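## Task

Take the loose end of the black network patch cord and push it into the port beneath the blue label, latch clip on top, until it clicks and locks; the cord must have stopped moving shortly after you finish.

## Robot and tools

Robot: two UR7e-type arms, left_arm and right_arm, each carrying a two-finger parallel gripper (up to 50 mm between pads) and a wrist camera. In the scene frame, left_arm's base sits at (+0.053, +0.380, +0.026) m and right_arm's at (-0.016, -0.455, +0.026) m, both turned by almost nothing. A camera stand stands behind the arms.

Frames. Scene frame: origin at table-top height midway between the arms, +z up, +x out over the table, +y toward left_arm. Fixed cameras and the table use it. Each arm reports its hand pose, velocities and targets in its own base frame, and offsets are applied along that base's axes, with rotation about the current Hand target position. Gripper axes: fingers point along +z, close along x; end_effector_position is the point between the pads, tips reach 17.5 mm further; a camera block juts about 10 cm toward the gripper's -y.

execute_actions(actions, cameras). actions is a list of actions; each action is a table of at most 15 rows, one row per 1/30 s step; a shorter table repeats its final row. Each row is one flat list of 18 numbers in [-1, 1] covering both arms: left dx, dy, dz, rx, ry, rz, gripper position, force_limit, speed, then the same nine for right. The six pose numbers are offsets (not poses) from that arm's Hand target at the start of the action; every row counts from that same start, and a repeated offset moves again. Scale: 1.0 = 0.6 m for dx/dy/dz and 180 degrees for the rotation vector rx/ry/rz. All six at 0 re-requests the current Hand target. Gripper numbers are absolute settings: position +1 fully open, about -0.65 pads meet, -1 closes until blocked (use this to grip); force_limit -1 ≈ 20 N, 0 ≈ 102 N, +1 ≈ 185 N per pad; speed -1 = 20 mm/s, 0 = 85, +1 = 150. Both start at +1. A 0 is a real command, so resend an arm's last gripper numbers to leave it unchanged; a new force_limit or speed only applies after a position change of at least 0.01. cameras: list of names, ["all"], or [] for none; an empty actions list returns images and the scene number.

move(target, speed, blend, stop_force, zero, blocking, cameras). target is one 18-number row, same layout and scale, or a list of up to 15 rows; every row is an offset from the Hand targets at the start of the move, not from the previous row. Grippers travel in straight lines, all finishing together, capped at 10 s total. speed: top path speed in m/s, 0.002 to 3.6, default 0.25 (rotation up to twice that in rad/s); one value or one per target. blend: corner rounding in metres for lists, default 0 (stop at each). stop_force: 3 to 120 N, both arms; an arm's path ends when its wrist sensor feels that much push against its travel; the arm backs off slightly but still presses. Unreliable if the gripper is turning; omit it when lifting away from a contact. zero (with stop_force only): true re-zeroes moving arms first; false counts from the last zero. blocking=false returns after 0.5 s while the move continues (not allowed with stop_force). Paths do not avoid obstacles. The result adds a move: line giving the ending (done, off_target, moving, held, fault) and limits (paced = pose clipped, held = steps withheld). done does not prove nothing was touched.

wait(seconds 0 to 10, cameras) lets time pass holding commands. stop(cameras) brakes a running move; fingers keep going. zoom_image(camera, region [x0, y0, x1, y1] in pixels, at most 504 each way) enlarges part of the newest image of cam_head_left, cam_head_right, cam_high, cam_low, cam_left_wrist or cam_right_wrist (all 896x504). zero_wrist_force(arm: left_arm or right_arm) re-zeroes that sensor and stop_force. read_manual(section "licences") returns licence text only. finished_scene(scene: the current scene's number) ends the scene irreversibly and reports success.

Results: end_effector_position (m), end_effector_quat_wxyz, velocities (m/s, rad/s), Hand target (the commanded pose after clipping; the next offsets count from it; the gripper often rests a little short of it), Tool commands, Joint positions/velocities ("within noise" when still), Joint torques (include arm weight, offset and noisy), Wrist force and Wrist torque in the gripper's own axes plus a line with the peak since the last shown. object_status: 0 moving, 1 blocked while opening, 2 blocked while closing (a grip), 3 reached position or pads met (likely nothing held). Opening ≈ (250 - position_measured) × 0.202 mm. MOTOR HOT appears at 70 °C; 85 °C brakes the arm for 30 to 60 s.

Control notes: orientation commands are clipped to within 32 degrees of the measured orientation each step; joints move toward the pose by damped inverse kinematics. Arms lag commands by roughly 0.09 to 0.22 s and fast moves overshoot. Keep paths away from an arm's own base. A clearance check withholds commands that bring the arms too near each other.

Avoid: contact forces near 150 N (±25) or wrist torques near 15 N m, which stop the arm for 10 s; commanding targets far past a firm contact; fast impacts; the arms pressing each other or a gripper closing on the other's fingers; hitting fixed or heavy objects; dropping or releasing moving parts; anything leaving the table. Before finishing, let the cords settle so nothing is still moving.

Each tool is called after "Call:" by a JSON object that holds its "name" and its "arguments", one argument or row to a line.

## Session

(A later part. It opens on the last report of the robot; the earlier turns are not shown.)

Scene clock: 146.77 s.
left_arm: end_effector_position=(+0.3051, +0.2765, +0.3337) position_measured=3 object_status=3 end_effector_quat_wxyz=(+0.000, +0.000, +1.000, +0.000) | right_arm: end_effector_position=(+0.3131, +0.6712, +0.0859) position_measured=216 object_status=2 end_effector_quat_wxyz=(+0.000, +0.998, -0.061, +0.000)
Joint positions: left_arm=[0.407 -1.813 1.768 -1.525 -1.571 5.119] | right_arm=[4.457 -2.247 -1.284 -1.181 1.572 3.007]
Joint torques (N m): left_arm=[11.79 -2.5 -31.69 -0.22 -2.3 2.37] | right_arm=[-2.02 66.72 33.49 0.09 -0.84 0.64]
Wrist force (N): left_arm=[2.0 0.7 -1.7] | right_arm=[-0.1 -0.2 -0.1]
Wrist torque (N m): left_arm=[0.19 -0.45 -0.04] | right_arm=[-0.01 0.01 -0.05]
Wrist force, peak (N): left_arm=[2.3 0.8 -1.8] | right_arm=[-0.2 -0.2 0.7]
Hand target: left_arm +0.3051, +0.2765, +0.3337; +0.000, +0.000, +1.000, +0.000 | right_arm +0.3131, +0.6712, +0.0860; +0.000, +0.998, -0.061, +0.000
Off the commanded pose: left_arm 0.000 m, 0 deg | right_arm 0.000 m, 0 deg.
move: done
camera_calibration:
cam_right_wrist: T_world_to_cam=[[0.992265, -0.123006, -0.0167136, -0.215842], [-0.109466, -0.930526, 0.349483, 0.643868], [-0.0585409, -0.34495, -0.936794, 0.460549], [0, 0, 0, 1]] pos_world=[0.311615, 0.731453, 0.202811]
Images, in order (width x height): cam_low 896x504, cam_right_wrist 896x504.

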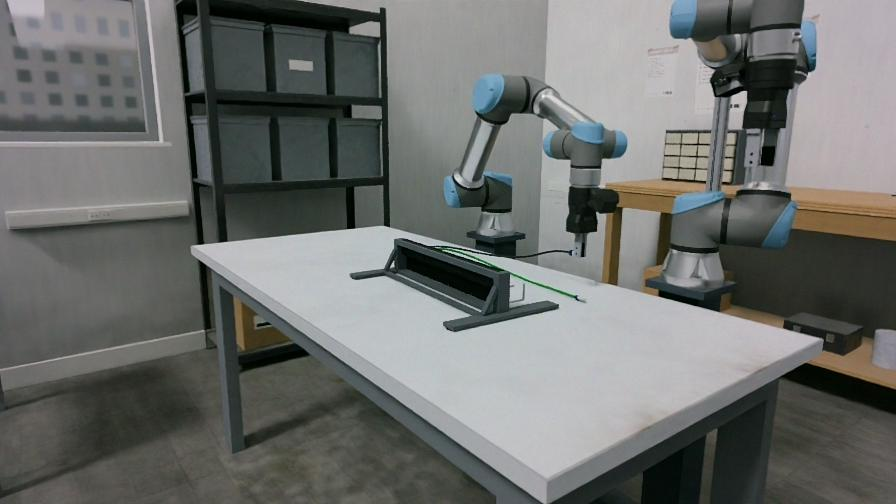

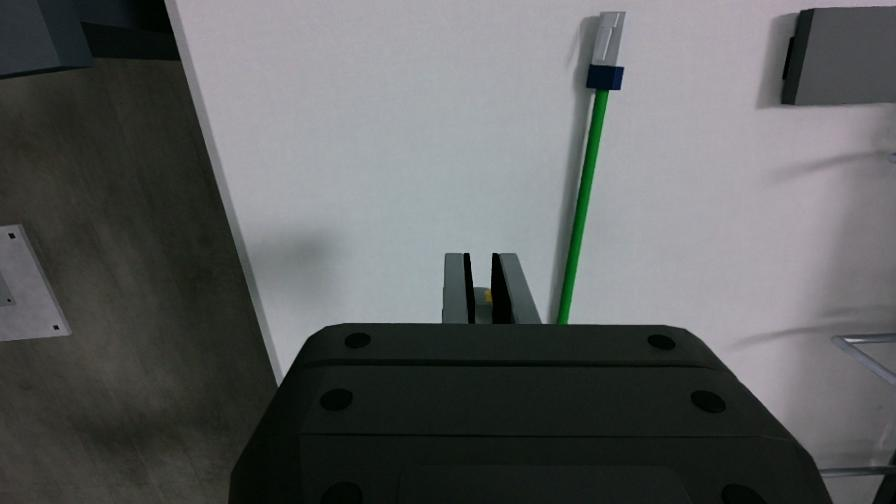

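Call:
{"name": "move", "arguments": {
  "target": [
    [0,0,0,0,0,0,1,1,1,0,-0.1,0.25,0,0,0,-1,-0.8,-0.9],
    [0,0,0,0,0,0,1,1,1,0.105,-0.46,0.313,0.4025,0.356,-0.356,-1,-0.8,-0.9]
  ],
  "speed": 0.3,
  "blend": 0.05,
  "cameras": ["all"]
}}

Call:
{"name": "zoom_image", "arguments": {
  "camera": "cam_right_wrist",
  "region": [338, 200, 608, 380]
}}

Scene clock: 163.47 s.
left_arm: end_effector_position=(+0.3051, +0.2765, +0.3337) position_measured=3 object_status=3 end_effector_quat_wxyz=(+0.000, +0.000, +1.000, +0.000) | right_arm: end_effector_position=(+0.3760, +0.3952, +0.2738) position_measured=216 object_status=2 end_effector_quat_wxyz=(+0.500, -0.500, +0.500, +0.500)
Joint positions: left_arm=[0.407 -1.813 1.768 -1.525 -1.571 5.119] | right_arm=[3.829 -2.096 -2.185 1.14 2.455 4.712]
Joint torques (N m): left_arm=[11.8 -2.51 -31.83 -0.18 -2.21 2.22] | right_arm=[7.09 28.54 19.83 4.97 -2.38 1.54]
Wrist force (N): left_arm=[2.1 0.3 -1.8] | right_arm=[-0.7 1.5 -1.2]
Wrist torque (N m): left_arm=[0.13 -0.46 -0.03] | right_arm=[0.25 0.27 -0.17]
Wrist force, peak (N): left_arm=[2.5 0.6 -1.8] | right_arm=[-0.5 3.5 -1.4]
Hand target: left_arm +0.3051, +0.2765, +0.3337; +0.000, +0.000, +1.000, +0.000 | right_arm +0.3761, +0.3952, +0.2738; +0.500, -0.500, +0.500, +0.500
Off the commanded pose: left_arm 0.000 m, 0 deg | right_arm 0.000 m, 0 deg.
move: done
camera_calibration:
cam_left_wrist: T_world_to_cam=[[-0.999843, 0.0176971, -0.000152852, 0.307736], [0.0165256, 0.93668, 0.349797, -0.36729], [0.00633357, 0.34974, -0.936825, 0.342899], [0, 0, 0, 1]] pos_world=[0.311585, 0.218662, 0.449761]
cam_right_wrist: T_world_to_cam=[[-0.000755426, 0.0163297, -0.999866, 0.278387], [-0.936841, -0.349719, -0.00500378, 0.506848], [-0.349754, 0.936712, 0.0155626, -0.112712], [0, 0, 0, 1]] pos_world=[0.435625, 0.278288, 0.28264]

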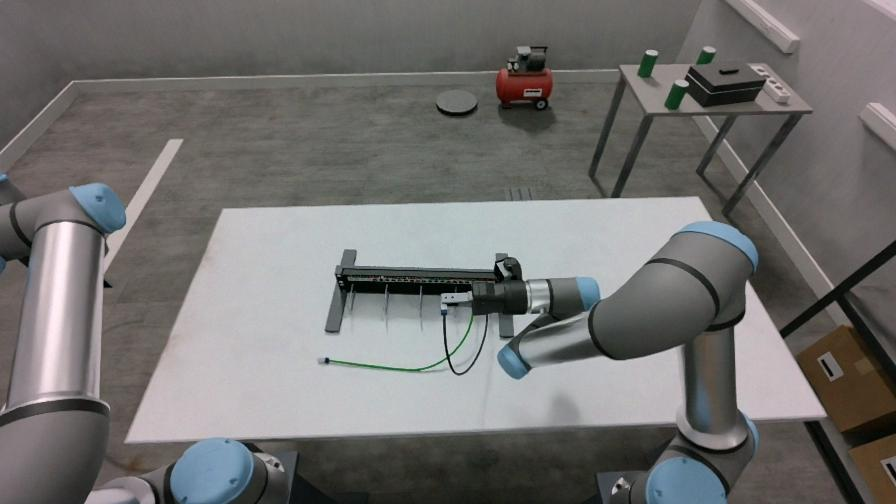

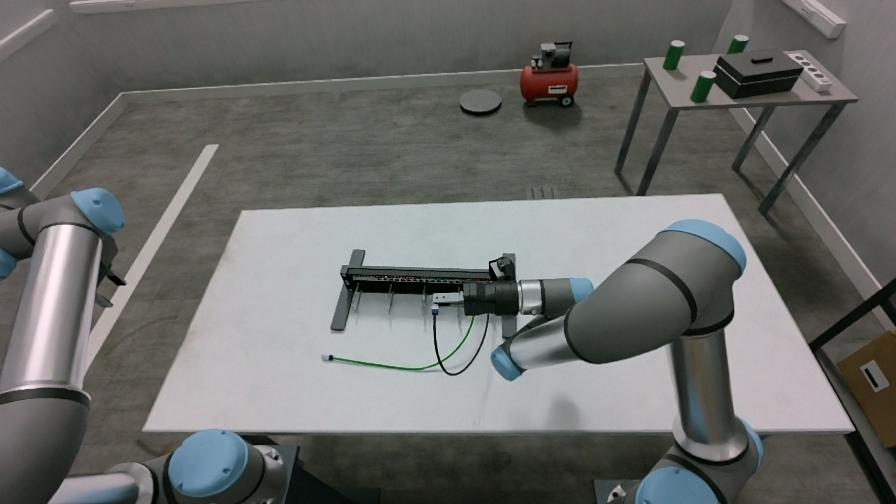

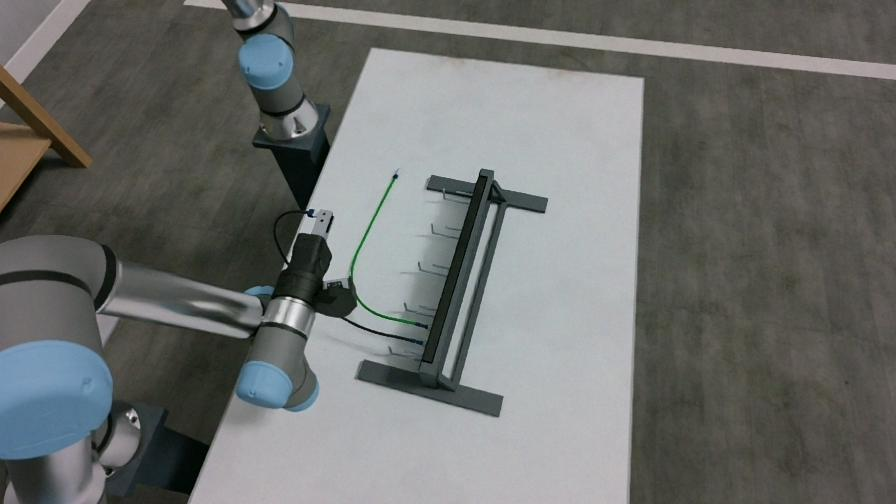

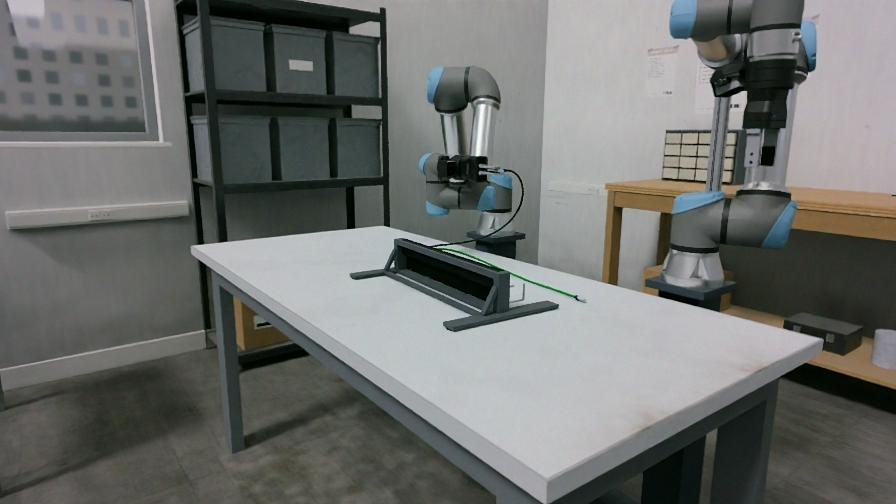

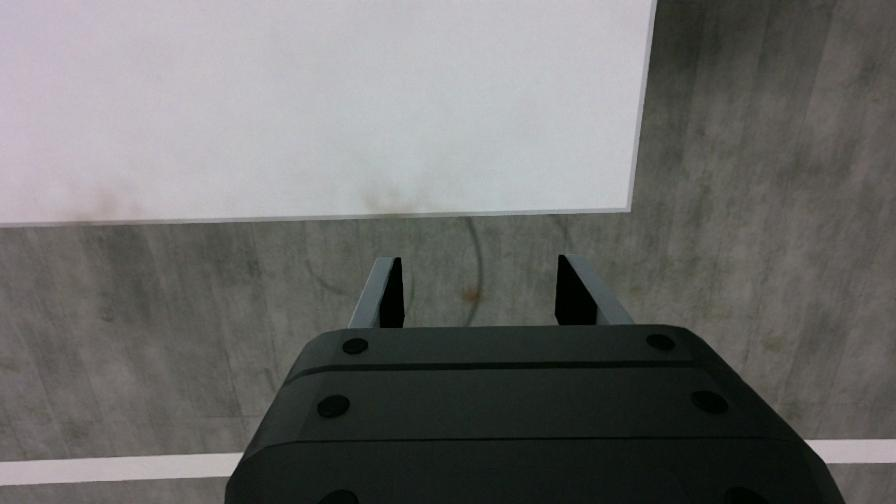

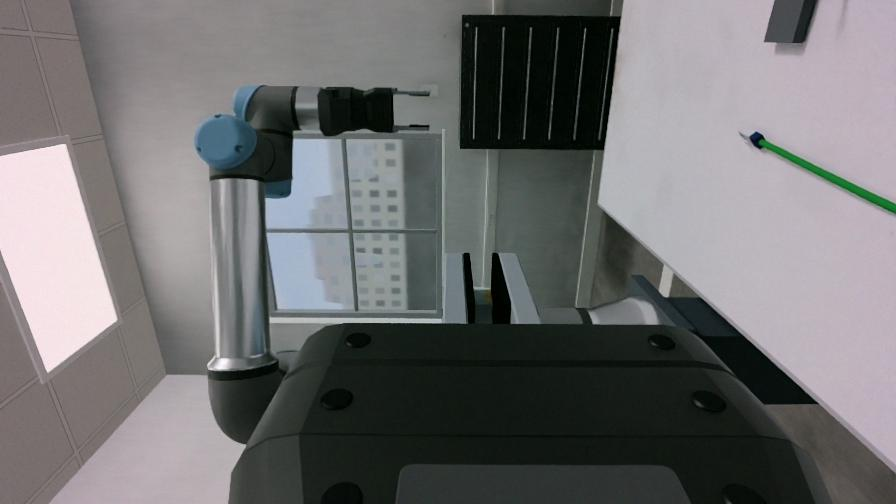

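Scaled by 1.867 from the camera's 896x504 image, which has a finer 1280x720 frame.

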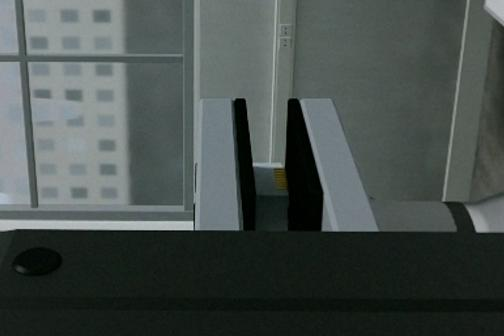

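Call:
{"name": "move", "arguments": {
  "target": [
    [0.15,-0.4,0.12,0,0,-0.25,1,1,1,0,0,0,0,0,0,-1,-0.8,-0.9]
  ],
  "speed": 0.3
}}

Call:
{"name": "move", "arguments": {
  "target": [
    [-0.1833,-0.764,0.0,0,0,-0.2456,1,1,1,0,0,0,0,0,0,-1,-0.8,-0.9]
  ],
  "speed": 0.3,
  "cameras": ["cam_left_wrist","cam_head_left","cam_head_right"]
}}

Call:
{"name": "zoom_image", "arguments": {
  "camera": "cam_left_wrist",
  "region": [338, 130, 608, 330]
}}

Scene clock: 172.77 s.
left_arm: end_effector_position=(+0.3950, +0.0366, +0.4056) position_measured=3 object_status=3 end_effector_quat_wxyz=(+0.000, +0.383, +0.924, +0.000) | right_arm: end_effector_position=(+0.3761, +0.3952, +0.2738) position_measured=216 object_status=2 end_effector_quat_wxyz=(+0.500, -0.500, +0.500, +0.500)
Joint positions: left_arm=[-0.25 -1.826 1.592 -1.336 -1.571 5.247] | right_arm=[3.829 -2.096 -2.185 1.14 2.454 4.712]
Joint torques (N m): left_arm=[-11.03 -2.07 -32.12 -0.26 1.65 2.54] | right_arm=[7.17 27.7 19.16 4.83 -2.28 1.5]
Wrist force (N): left_arm=[1.6 0.8 -1.6] | right_arm=[-0.6 1.7 -1.3]
Wrist torque (N m): left_arm=[0.20 -0.38 -0.05] | right_arm=[0.29 0.26 -0.16]
Wrist force, peak (N): left_arm=[2.6 1.8 -1.6] | right_arm=[-0.6 1.9 -1.5]
Hand target: left_arm +0.3951, +0.0365, +0.4057; +0.000, +0.383, +0.924, +0.000 | right_arm +0.3761, +0.3952, +0.2738; +0.500, -0.500, +0.500, +0.500
Off the commanded pose: left_arm 0.000 m, 0 deg | right_arm 0.000 m, 0 deg.
move: done

Scene clock: 175.13 s.
left_arm: end_effector_position=(+0.2851, -0.4218, +0.4057) position_measured=3 object_status=3 end_effector_quat_wxyz=(+0.000, +0.702, +0.712, +0.000) | right_arm: end_effector_position=(+0.3761, +0.3952, +0.2738) position_measured=216 object_status=2 end_effector_quat_wxyz=(+0.500, -0.500, +0.500, +0.500)
Joint positions: left_arm=[-1.241 -1.554 1.355 -1.372 -1.571 5.028] | right_arm=[3.829 -2.096 -2.185 1.14 2.454 4.712]
Joint torques (N m): left_arm=[-11.74 -16.13 -29.79 -0.08 0.8 2.51] | right_arm=[7 27.76 19.09 4.82 -2.32 1.53]
Wrist force (N): left_arm=[1.5 0.6 -1.8] | right_arm=[-0.3 1.5 -1.4]
Wrist torque (N m): left_arm=[0.17 -0.38 -0.05] | right_arm=[0.25 0.22 -0.16]
Wrist force, peak (N): left_arm=[2.9 2.6 -1.4] | right_arm=[-0.6 1.8 -1.6]
Hand target: left_arm +0.2851, -0.4219, +0.4057; +0.000, +0.702, +0.712, +0.000 | right_arm +0.3761, +0.3952, +0.2738; +0.500, -0.500, +0.500, +0.500
Off the commanded pose: left_arm 0.000 m, 0 deg | right_arm 0.000 m, 0 deg.
move: done
camera_calibration:
cam_left_wrist: T_world_to_cam=[[0.00365143, 0.999993, -0.000238965, 0.42841], [0.936781, -0.003337, 0.3499, -0.397018], [0.349897, -0.00150149, -0.936787, 0.408462], [0, 0, 0, 1]] pos_world=[0.227434, -0.429119, 0.521661]
Images, in order (width x height): cam_head_left 896x504, cam_head_right 896x504, cam_left_wrist 896x504.

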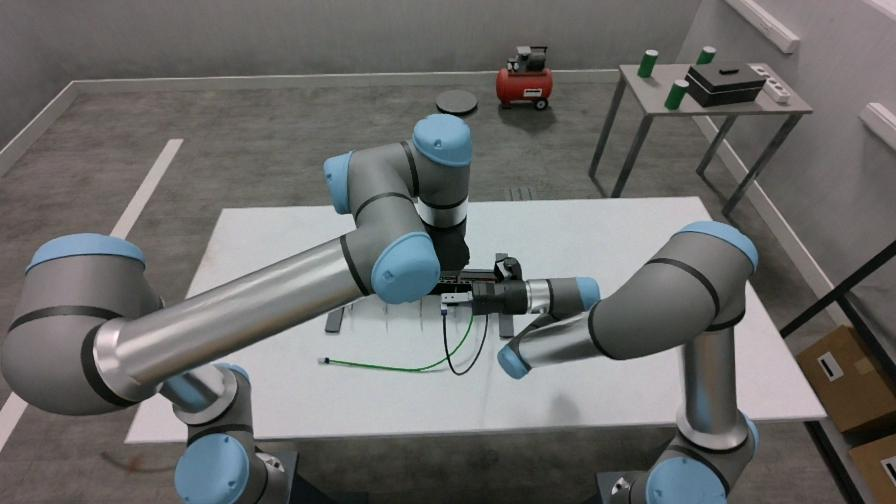

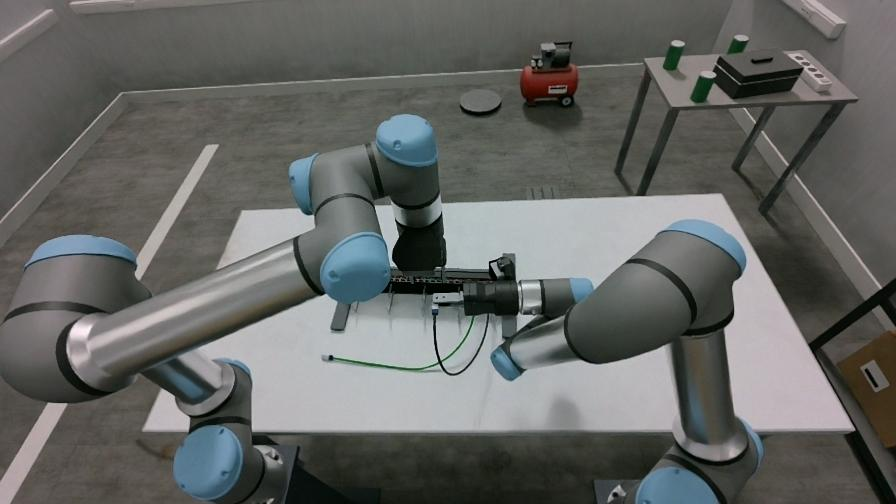

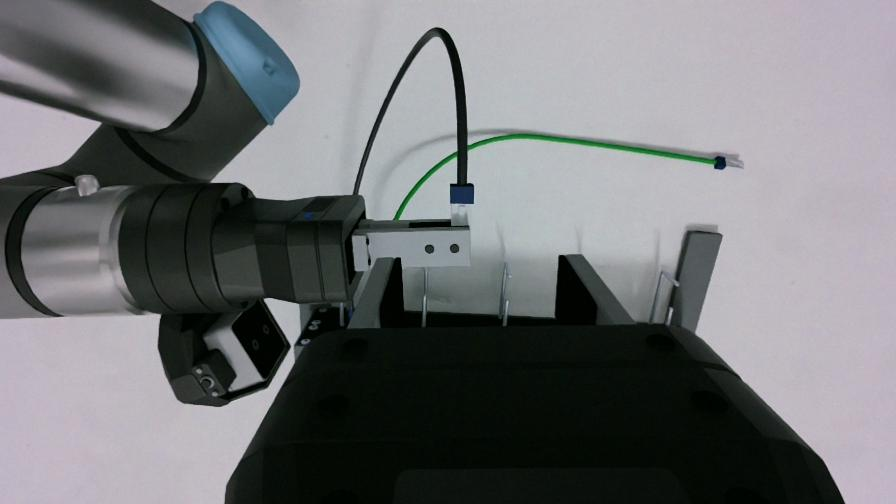

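Scaled by 1.867 from the camera's 896x504 image, which has a finer 1280x720 frame.

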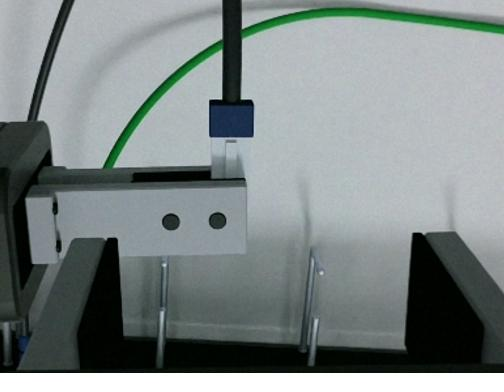

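Call:
{"name": "move", "arguments": {
  "target": [
    [-0.0015,0,-0.15,0,0,0,1,1,1,0,0,0,0,0,0,-1,-0.8,-0.9],
    [-0.0015,0,-0.2045,0,0,0,1,1,1,0,0,0,0,0,0,-1,-0.8,-0.9]
  ],
  "speed": 0.08,
  "cameras": ["cam_left_wrist","cam_head_left"]
}}

Call:
{"name": "zoom_image", "arguments": {
  "camera": "cam_left_wrist",
  "region": [338, 180, 608, 350]
}}

Scene clock: 184.10 s.
left_arm: end_effector_position=(+0.2842, -0.4219, +0.2831) position_measured=3 object_status=3 end_effector_quat_wxyz=(+0.000, +0.702, +0.712, +0.000) | right_arm: end_effector_position=(+0.3761, +0.3952, +0.2738) position_measured=216 object_status=2 end_effector_quat_wxyz=(+0.500, -0.500, +0.500, +0.500)
Joint positions: left_arm=[-1.243 -1.567 1.682 -1.686 -1.571 5.027] | right_arm=[3.829 -2.096 -2.185 1.14 2.454 4.712]
Joint torques (N m): left_arm=[-12.1 -15.22 -16.5 -5.44 1.78 -2.22] | right_arm=[6.91 28.35 19.45 4.74 -2.21 1.22]
Wrist force (N): left_arm=[2.1 0.8 -1.7] | right_arm=[-0.6 1.5 -1.3]
Wrist torque (N m): left_arm=[0.21 -0.47 -0.04] | right_arm=[0.26 0.27 -0.16]
Wrist force, peak (N): left_arm=[2.0 0.6 -2.6] | right_arm=[-0.8 1.8 -1.6]
Hand target: left_arm +0.2842, -0.4219, +0.2830; +0.000, +0.702, +0.712, +0.000 | right_arm +0.3761, +0.3952, +0.2738; +0.500, -0.500, +0.500, +0.500
Off the commanded pose: left_arm 0.000 m, 0 deg | right_arm 0.000 m, 0 deg.
move: done
camera_calibration:
cam_left_wrist: T_world_to_cam=[[0.00383859, 0.999993, -0.000169667, 0.428415], [0.936825, -0.00353677, 0.349781, -0.35336], [0.349777, -0.00150161, -0.936832, 0.294065], [0, 0, 0, 1]] pos_world=[0.226535, -0.42922, 0.399161]
Images, in order (width x height): cam_head_left 896x504, cam_left_wrist 896x504.

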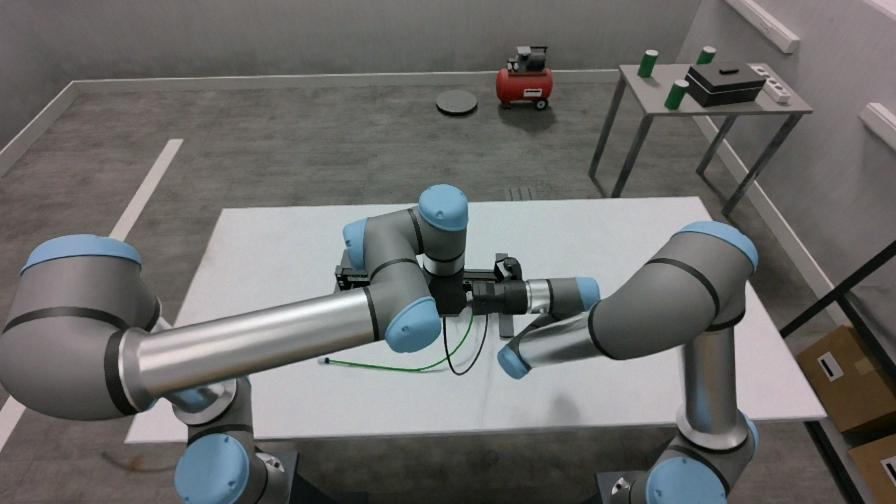

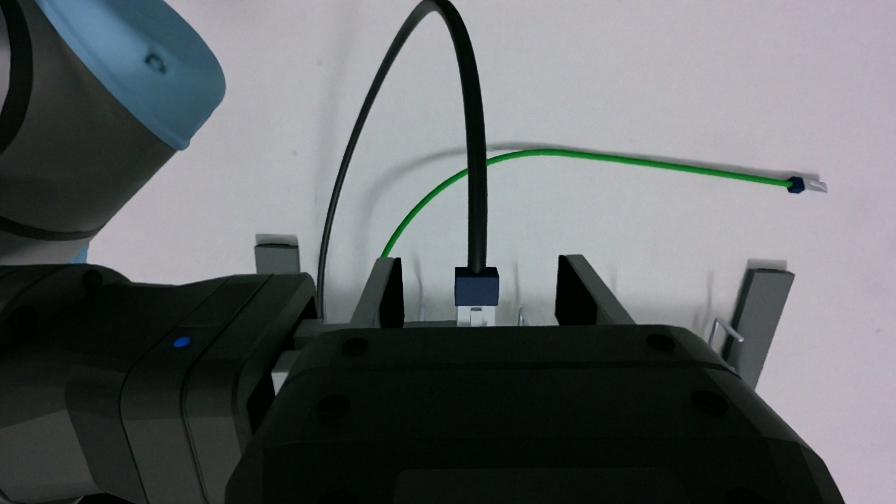

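Scaled by 1.867 from the camera's 896x504 image, which has a finer 1280x720 frame.

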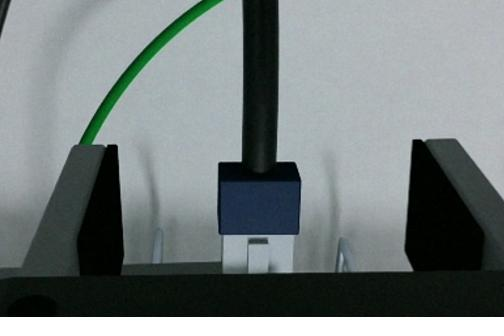

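Call:
{"name": "move", "arguments": {
  "target": [0,0,0,0,0,0,-1,-0.5,-0.95,0,0,0,0,0,0,-1,-0.8,-0.9],
  "cameras": ["cam_left_wrist"]
}}

Call:
{"name": "wait", "arguments": {
  "seconds": 1,
  "cameras": ["cam_left_wrist"]
}}

Scene clock: 190.43 s.
left_arm: end_effector_position=(+0.2842, -0.4220, +0.2830) position_measured=191 object_status=2 end_effector_quat_wxyz=(+0.000, +0.702, +0.712, +0.000) | right_arm: end_effector_position=(+0.3760, +0.3953, +0.2739) position_measured=216 object_status=2 end_effector_quat_wxyz=(+0.500, -0.500, +0.500, +0.500)
Joint positions: left_arm=[-1.243 -1.567 1.683 -1.687 -1.571 5.027] | right_arm=[3.829 -2.096 -2.185 1.14 2.454 4.712]
Joint torques (N m): left_arm=[-7.7 -19.41 -18.23 1.74 1.63 -2.15] | right_arm=[-1.67 28.22 14.31 4.75 -1.03 1.29]
Wrist force (N): left_arm=[-10.4 3.3 1.7] | right_arm=[-4.0 3.8 10.4]
Wrist torque (N m): left_arm=[0.27 -0.50 0.13] | right_arm=[0.39 0.14 -0.09]
Wrist force, peak (N): left_arm=[-10.9 3.4 1.1] | right_arm=[-3.7 4.1 11.0]
Hand target: left_arm +0.2842, -0.4219, +0.2830; +0.000, +0.702, +0.712, +0.000 | right_arm +0.3761, +0.3952, +0.2738; +0.500, -0.500, +0.500, +0.500
Off the commanded pose: left_arm 0.000 m, 0 deg | right_arm 0.000 m, 0 deg.
move: done
camera_calibration:
cam_left_wrist: T_world_to_cam=[[0.00390847, 0.999992, -0.000356967, 0.428574], [0.93678, -0.0035365, 0.349902, -0.353364], [0.349898, -0.00170198, -0.936786, 0.29384], [0, 0, 0, 1]] pos_world=[0.226535, -0.42932, 0.399061]
Images, in order (width x height): cam_left_wrist 896x504.

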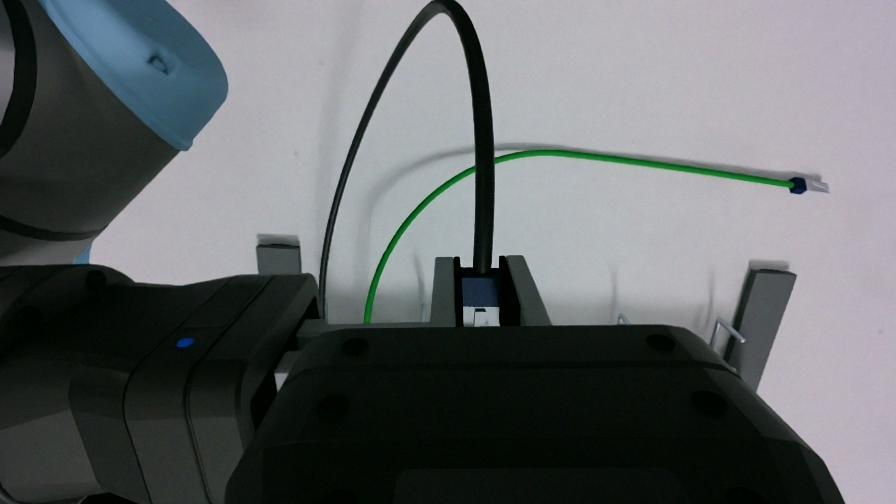

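Scene clock: 191.43 s.
left_arm: end_effector_position=(+0.2842, -0.4219, +0.2830) position_measured=191 object_status=2 end_effector_quat_wxyz=(+0.000, +0.702, +0.712, +0.000) | right_arm: end_effector_position=(+0.3761, +0.3952, +0.2738) position_measured=216 object_status=2 end_effector_quat_wxyz=(+0.500, -0.500, +0.500, +0.500)
Joint positions: left_arm=[-1.243 -1.567 1.683 -1.686 -1.571 5.027] | right_arm=[3.829 -2.096 -2.185 1.14 2.454 4.712]
Joint torques (N m): left_arm=[0.81 -28.6 -18.18 1.72 1.59 -2.14] | right_arm=[-9.97 28.25 6.99 4.28 1.82 1.21]
Wrist force (N): left_arm=[-10.2 3.3 1.6] | right_arm=[-4.0 3.9 10.5]
Wrist torque (N m): left_arm=[0.25 -0.55 0.14] | right_arm=[0.41 0.16 -0.09]
Wrist force, peak (N): left_arm=[-10.5 3.6 1.9] | right_arm=[-4.1 3.9 10.7]
Hand target: left_arm +0.2842, -0.4219, +0.2830; +0.000, +0.702, +0.712, +0.000 | right_arm +0.3761, +0.3952, +0.2738; +0.500, -0.500, +0.500, +0.500
Tool commands: left_gripper/position=-1.0 left_gripper/force_limit=-0.5 left_gripper/speed=-0.95 right_gripper/position=-1.0 right_gripper/force_limit=-0.8 right_gripper/speed=-0.9
Off the commanded pose: left_arm 0.000 m, 0 deg | right_arm 0.000 m, 0 deg.
wait: 1.00 s; at rest by 0.17 s
camera_calibration:
cam_left_wrist: T_world_to_cam=[[0.00393235, 0.999992, -0.000134918, 0.42838], [0.936824, -0.00363676, 0.349781, -0.353239], [0.349778, -0.00150186, -0.936831, 0.293912], [0, 0, 0, 1]] pos_world=[0.226435, -0.42922, 0.398961]
Images, in order (width x height): cam_left_wrist 896x504.

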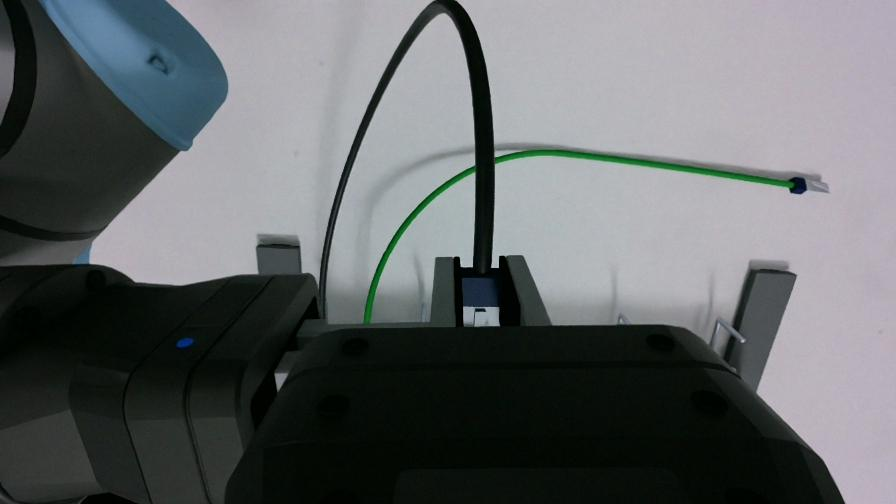

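Call:
{"name": "move", "arguments": {
  "target": [0,0,0,0,0,0,-1,-0.5,-0.95,0,0,0,0,0,0,0.2,-0.8,-0.9]
}}

Call:
{"name": "move", "arguments": {
  "target": [
    [0,0,0,0,0,0,-1,-0.5,-0.95,0,-0.12,0,0,0,0,0.2,-0.8,-0.9],
    [0,0,0,0,0,0,-1,-0.5,-0.95,0,-0.33,0.05,0,0,0,0.2,-0.8,-0.9]
  ],
  "speed": 0.15,
  "blend": 0.02,
  "cameras": ["cam_left_wrist","cam_right_wrist","cam_head_left"]
}}

Call:
{"name": "zoom_image", "arguments": {
  "camera": "cam_left_wrist",
  "region": [388, 230, 588, 340]
}}

Call:
{"name": "zoom_image", "arguments": {
  "camera": "cam_right_wrist",
  "region": [388, 130, 608, 330]
}}

Scene clock: 200.00 s.
left_arm: end_effector_position=(+0.2842, -0.4219, +0.2830) position_measured=191 object_status=2 end_effector_quat_wxyz=(+0.000, +0.702, +0.712, +0.000) | right_arm: end_effector_position=(+0.3761, +0.3952, +0.2738) position_measured=123 object_status=0 end_effector_quat_wxyz=(+0.500, -0.500, +0.500, +0.500)
Joint positions: left_arm=[-1.243 -1.567 1.683 -1.686 -1.571 5.027] | right_arm=[3.829 -2.096 -2.185 1.14 2.454 4.712]
Joint torques (N m): left_arm=[9.05 -32.67 -30.68 -5.67 1.66 -2.05] | right_arm=[2.5 27.86 6.51 2.63 1.64 1.22]
Wrist force (N): left_arm=[1.8 0.8 -1.4] | right_arm=[-0.6 1.6 -1.3]
Wrist torque (N m): left_arm=[0.16 -0.42 -0.05] | right_arm=[0.27 0.23 -0.13]
Wrist force, peak (N): left_arm=[-10.8 3.4 1.7] | right_arm=[-4.2 4.1 10.7]
Hand target: left_arm +0.2842, -0.4219, +0.2830; +0.000, +0.702, +0.712, +0.000 | right_arm +0.3761, +0.3952, +0.2738; +0.500, -0.500, +0.500, +0.500
Off the commanded pose: left_arm 0.000 m, 0 deg | right_arm 0.000 m, 0 deg.
move: done

Scene clock: 201.63 s.
left_arm: end_effector_position=(+0.2842, -0.4219, +0.2830) position_measured=191 object_status=2 end_effector_quat_wxyz=(+0.000, +0.702, +0.712, +0.000) | right_arm: end_effector_position=(+0.3760, +0.2684, +0.2873) position_measured=123 object_status=3 end_effector_quat_wxyz=(+0.501, -0.499, +0.500, +0.500)
Joint positions: left_arm=[-1.243 -1.567 1.683 -1.686 -1.571 5.027] | right_arm=[3.529 -2.029 -2.253 1.145 2.752 4.715]
Joint torques (N m): left_arm=[8.5 -33.24 -31.69 -5.37 1.43 -2.04] | right_arm=[6.93 23.44 11.71 3.82 -2.32 -0.42]
Wrist force (N): left_arm=[1.7 0.6 -1.7] | right_arm=[-0.5 1.6 -1.1]
Wrist torque (N m): left_arm=[0.12 -0.42 -0.05] | right_arm=[0.26 0.21 -0.13]
Wrist force, peak (N): left_arm=[2.3 0.8 -1.9] | right_arm=[-1.4 1.7 -5.7]
Hand target: left_arm +0.2842, -0.4219, +0.2830; +0.000, +0.702, +0.712, +0.000 | right_arm +0.3760, +0.2685, +0.2873; +0.501, -0.499, +0.500, +0.500 (not the last commanded pose)
Off the commanded pose: left_arm 0.000 m, 0 deg | right_arm 0.073 m, 0 deg.
move: held (right_arm; a check stopped the path); path passed 1 of 2 targets; limits=held
pose unreachable (right arm): on one or more control steps of this call, first in action 0 (counted from 0), this arm could not follow its commanded pose, so it was not sent that pose on those steps. It may still have moved: this result reports where it is.
cause: moving toward the commanded pose would bring two parts of the arm too close to each other (its gripper and another part of the arm, with joints 4 (wrist 1) to 6 (wrist 3) between them, 7 mm apart when it was first held).
camera_calibration:
cam_left_wrist: T_world_to_cam=[[0.00383859, 0.999993, -0.000169667, 0.428415], [0.936825, -0.00353677, 0.349781, -0.353325], [0.349777, -0.00150161, -0.936832, 0.293971], [0, 0, 0, 1]] pos_world=[0.226535, -0.42922, 0.399061]
cam_right_wrist: T_world_to_cam=[[-0.000827241, 0.0174662, -0.999847, 0.293713], [-0.937626, -0.347605, -0.00529651, 0.462332], [-0.347645, 0.937478, 0.0166643, 0.00457009], [0, 0, 0, 1]] pos_world=[0.435326, 0.151295, 0.296041]
Images, in order (width x height): cam_head_left 896x504, cam_left_wrist 896x504, cam_right_wrist 896x504.

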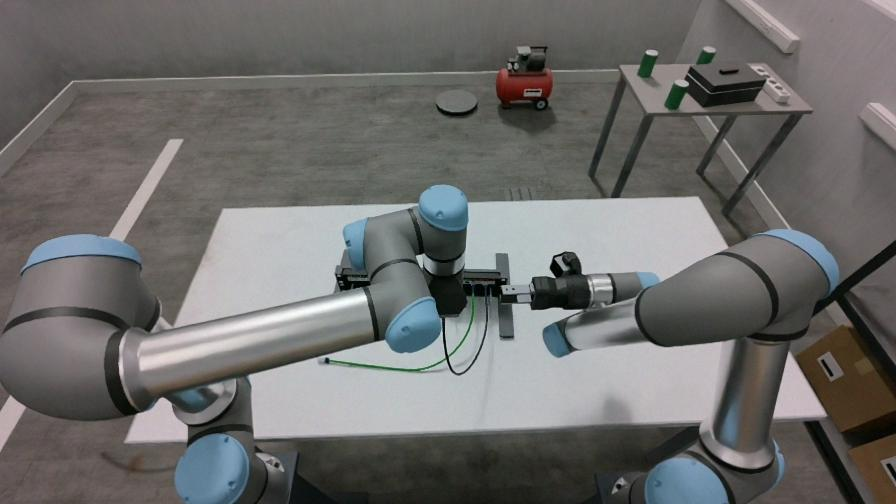

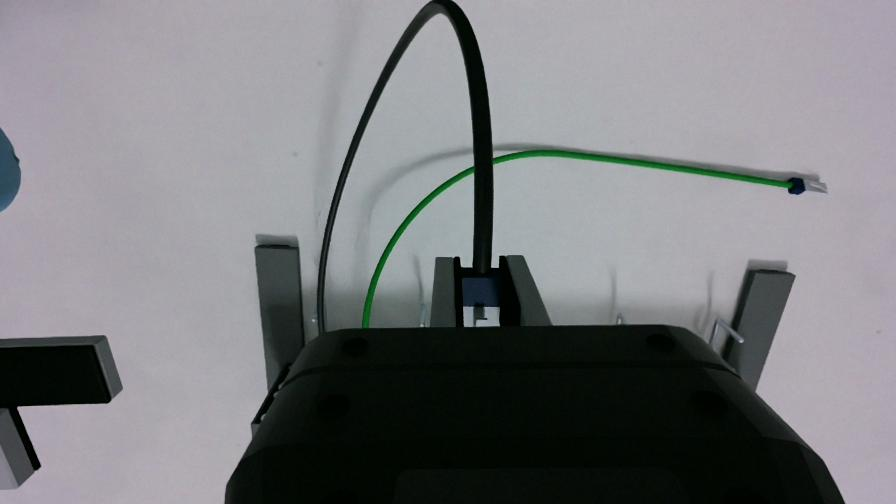

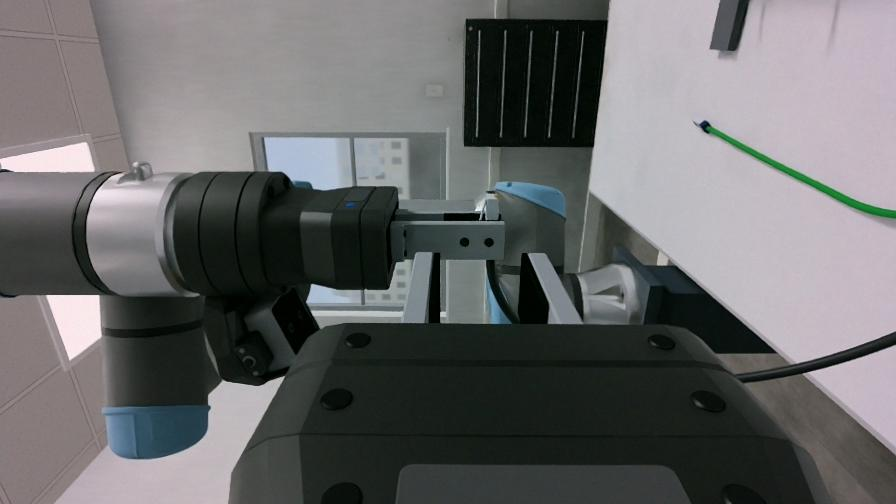

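Scaled by 2.520 from the camera's 896x504 image, which has a finer 1280x720 frame.

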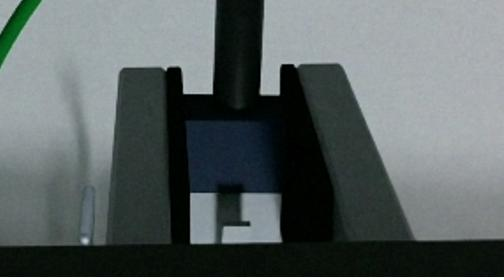

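Scaled by 2.291 from the camera's 896x504 image, which has a finer 1280x720 frame.

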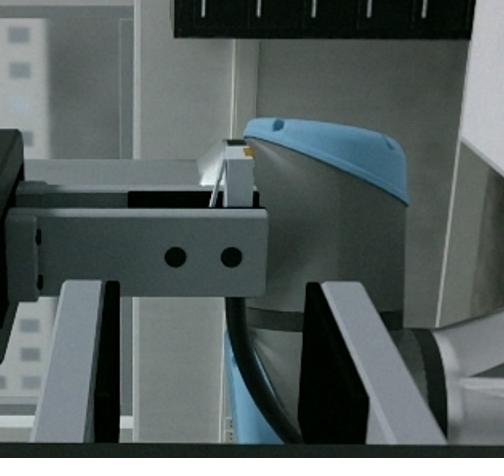

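Call:
{"name": "move", "arguments": {
  "target": [0.25,0.05,-0.27,0,0,0,-1,-0.5,-0.95,0,0,0,0,0,0,0.2,-0.8,-0.9],
  "speed": 0.15
}}

Call:
{"name": "move", "arguments": {
  "target": [0,0,0,0,0,0,-1,-0.5,-0.95,0.1425,0.0475,-0.2555,-0.188,-0.4665,-0.1034,0.2,-0.8,-0.9],
  "speed": 0.2,
  "cameras": ["all"]
}}

Call:
{"name": "zoom_image", "arguments": {
  "camera": "cam_right_wrist",
  "region": [338, 130, 608, 330]
}}

Scene clock: 229.40 s.
left_arm: end_effector_position=(+0.4341, -0.3919, +0.1211) position_measured=191 object_status=2 end_effector_quat_wxyz=(+0.000, +0.702, +0.712, +0.000) | right_arm: end_effector_position=(+0.3760, +0.2685, +0.2873) position_measured=123 object_status=3 end_effector_quat_wxyz=(+0.501, -0.499, +0.500, +0.500)
Joint positions: left_arm=[-0.964 -1.27 1.771 -2.071 -1.571 5.305] | right_arm=[3.53 -2.029 -2.253 1.145 2.751 4.715]
Joint torques (N m): left_arm=[11.51 -25.88 -28.93 -5.21 -1.9 2.59] | right_arm=[6.92 23.74 15.46 3.92 -2.4 0.84]
Wrist force (N): left_arm=[2.3 0.7 -1.5] | right_arm=[-0.7 1.5 -1.3]
Wrist torque (N m): left_arm=[0.18 -0.46 0.01] | right_arm=[0.24 0.25 -0.13]
Wrist force, peak (N): left_arm=[1.8 -0.4 -3.0] | right_arm=[-0.6 2.0 -1.6]
Hand target: left_arm +0.4342, -0.3919, +0.1210; +0.000, +0.702, +0.712, +0.000 | right_arm +0.3760, +0.2685, +0.2873; +0.501, -0.499, +0.500, +0.500
Off the commanded pose: left_arm 0.000 m, 0 deg | right_arm 0.000 m, 0 deg.
move: done

Scene clock: 234.10 s.
left_arm: end_effector_position=(+0.4342, -0.3919, +0.1210) position_measured=191 object_status=2 end_effector_quat_wxyz=(+0.000, +0.702, +0.712, +0.000) | right_arm: end_effector_position=(+0.4615, +0.2970, +0.1341) position_measured=123 object_status=3 end_effector_quat_wxyz=(-0.615, +0.733, -0.222, +0.187)
Joint positions: left_arm=[-0.964 -1.27 1.771 -2.071 -1.571 5.305] | right_arm=[3.815 -2.322 -2.404 1.402 1.875 3.086]
Joint torques (N m): left_arm=[11.77 -26.13 -29.11 -5.58 -1.86 2.77] | right_arm=[6.54 27.17 10.3 6.51 -2.35 -1.16]
Wrist force (N): left_arm=[2.2 0.7 -1.6] | right_arm=[-0.7 2.4 -1.3]
Wrist torque (N m): left_arm=[0.20 -0.45 0.01] | right_arm=[0.01 -0.14 -0.20]
Wrist force, peak (N): left_arm=[2.6 0.6 -1.7] | right_arm=[-1.8 2.9 -1.2]
Hand target: left_arm +0.4342, -0.3919, +0.1210; +0.000, +0.702, +0.712, +0.000 | right_arm +0.4615, +0.2970, +0.1340; -0.615, +0.733, -0.222, +0.187
Off the commanded pose: left_arm 0.000 m, 0 deg | right_arm 0.000 m, 0 deg.
move: done
camera_calibration:
cam_left_wrist: T_world_to_cam=[[0.00383859, 0.999993, -0.000169667, 0.397811], [0.936825, -0.00353677, 0.349781, -0.437078], [0.349777, -0.00150161, -0.936832, 0.0897831], [0, 0, 0, 1]] pos_world=[0.376535, -0.39922, 0.237061]
cam_right_wrist: T_world_to_cam=[[0.84033, -0.542059, -0.00413984, -0.215435], [-0.277571, -0.42372, -0.862216, 0.384585], [0.465618, 0.725695, -0.506525, -0.232281], [0, 0, 0, 1]] pos_world=[0.39594, 0.214743, 0.213047]

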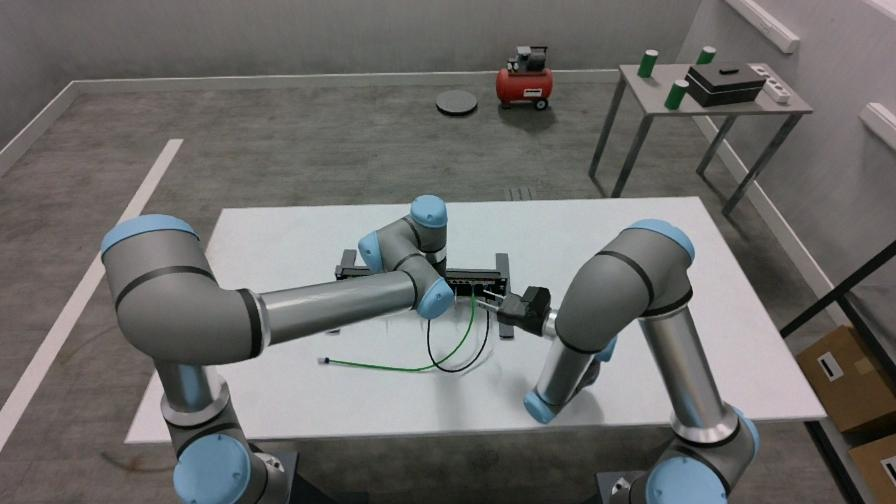

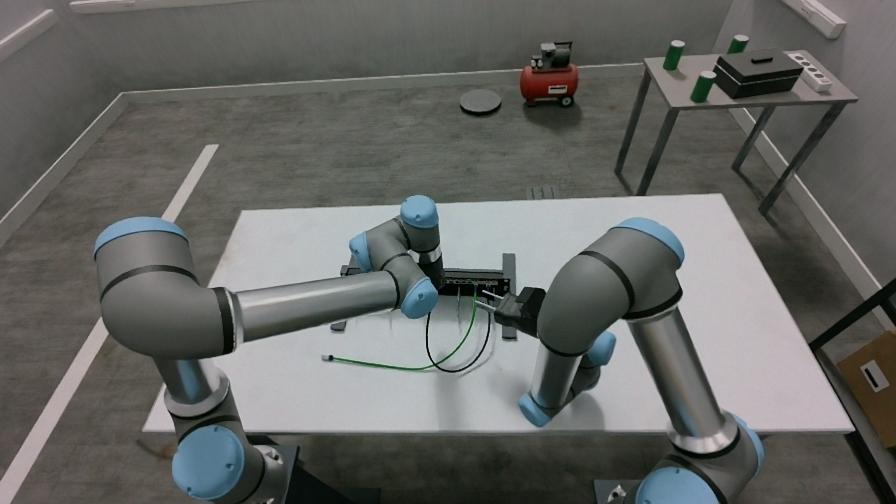

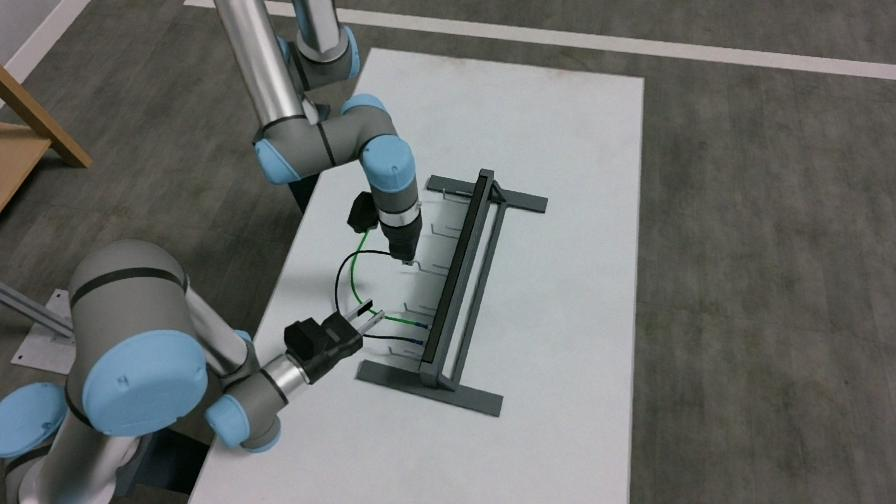

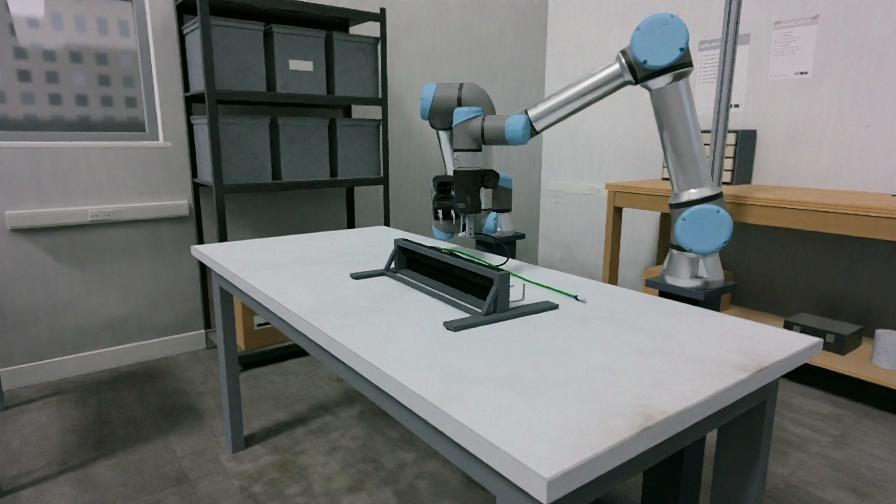

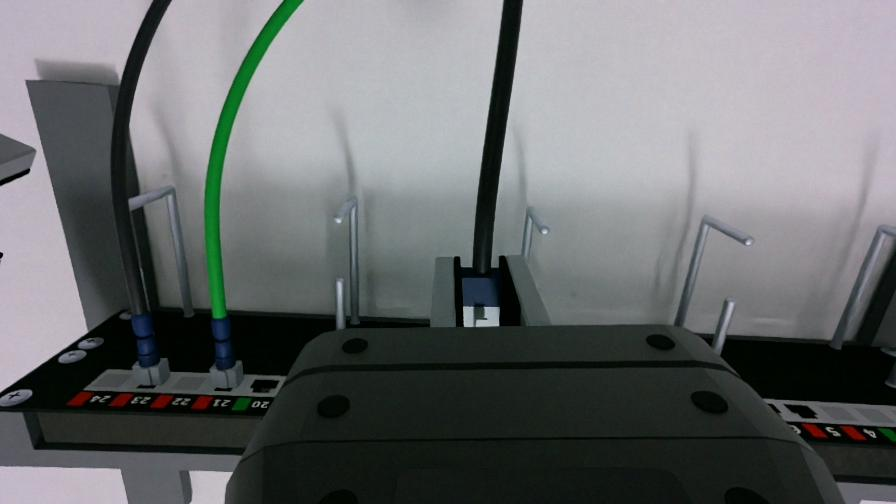

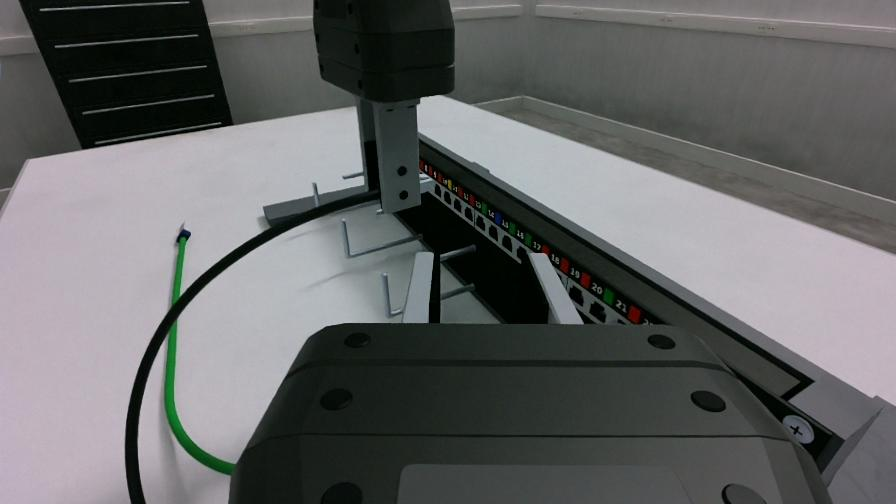

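Scaled by 1.867 from the camera's 896x504 image, which has a finer 1280x720 frame.

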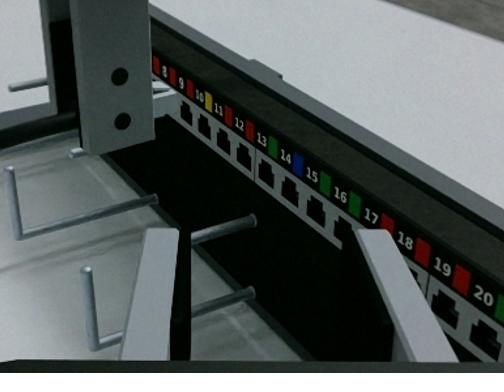

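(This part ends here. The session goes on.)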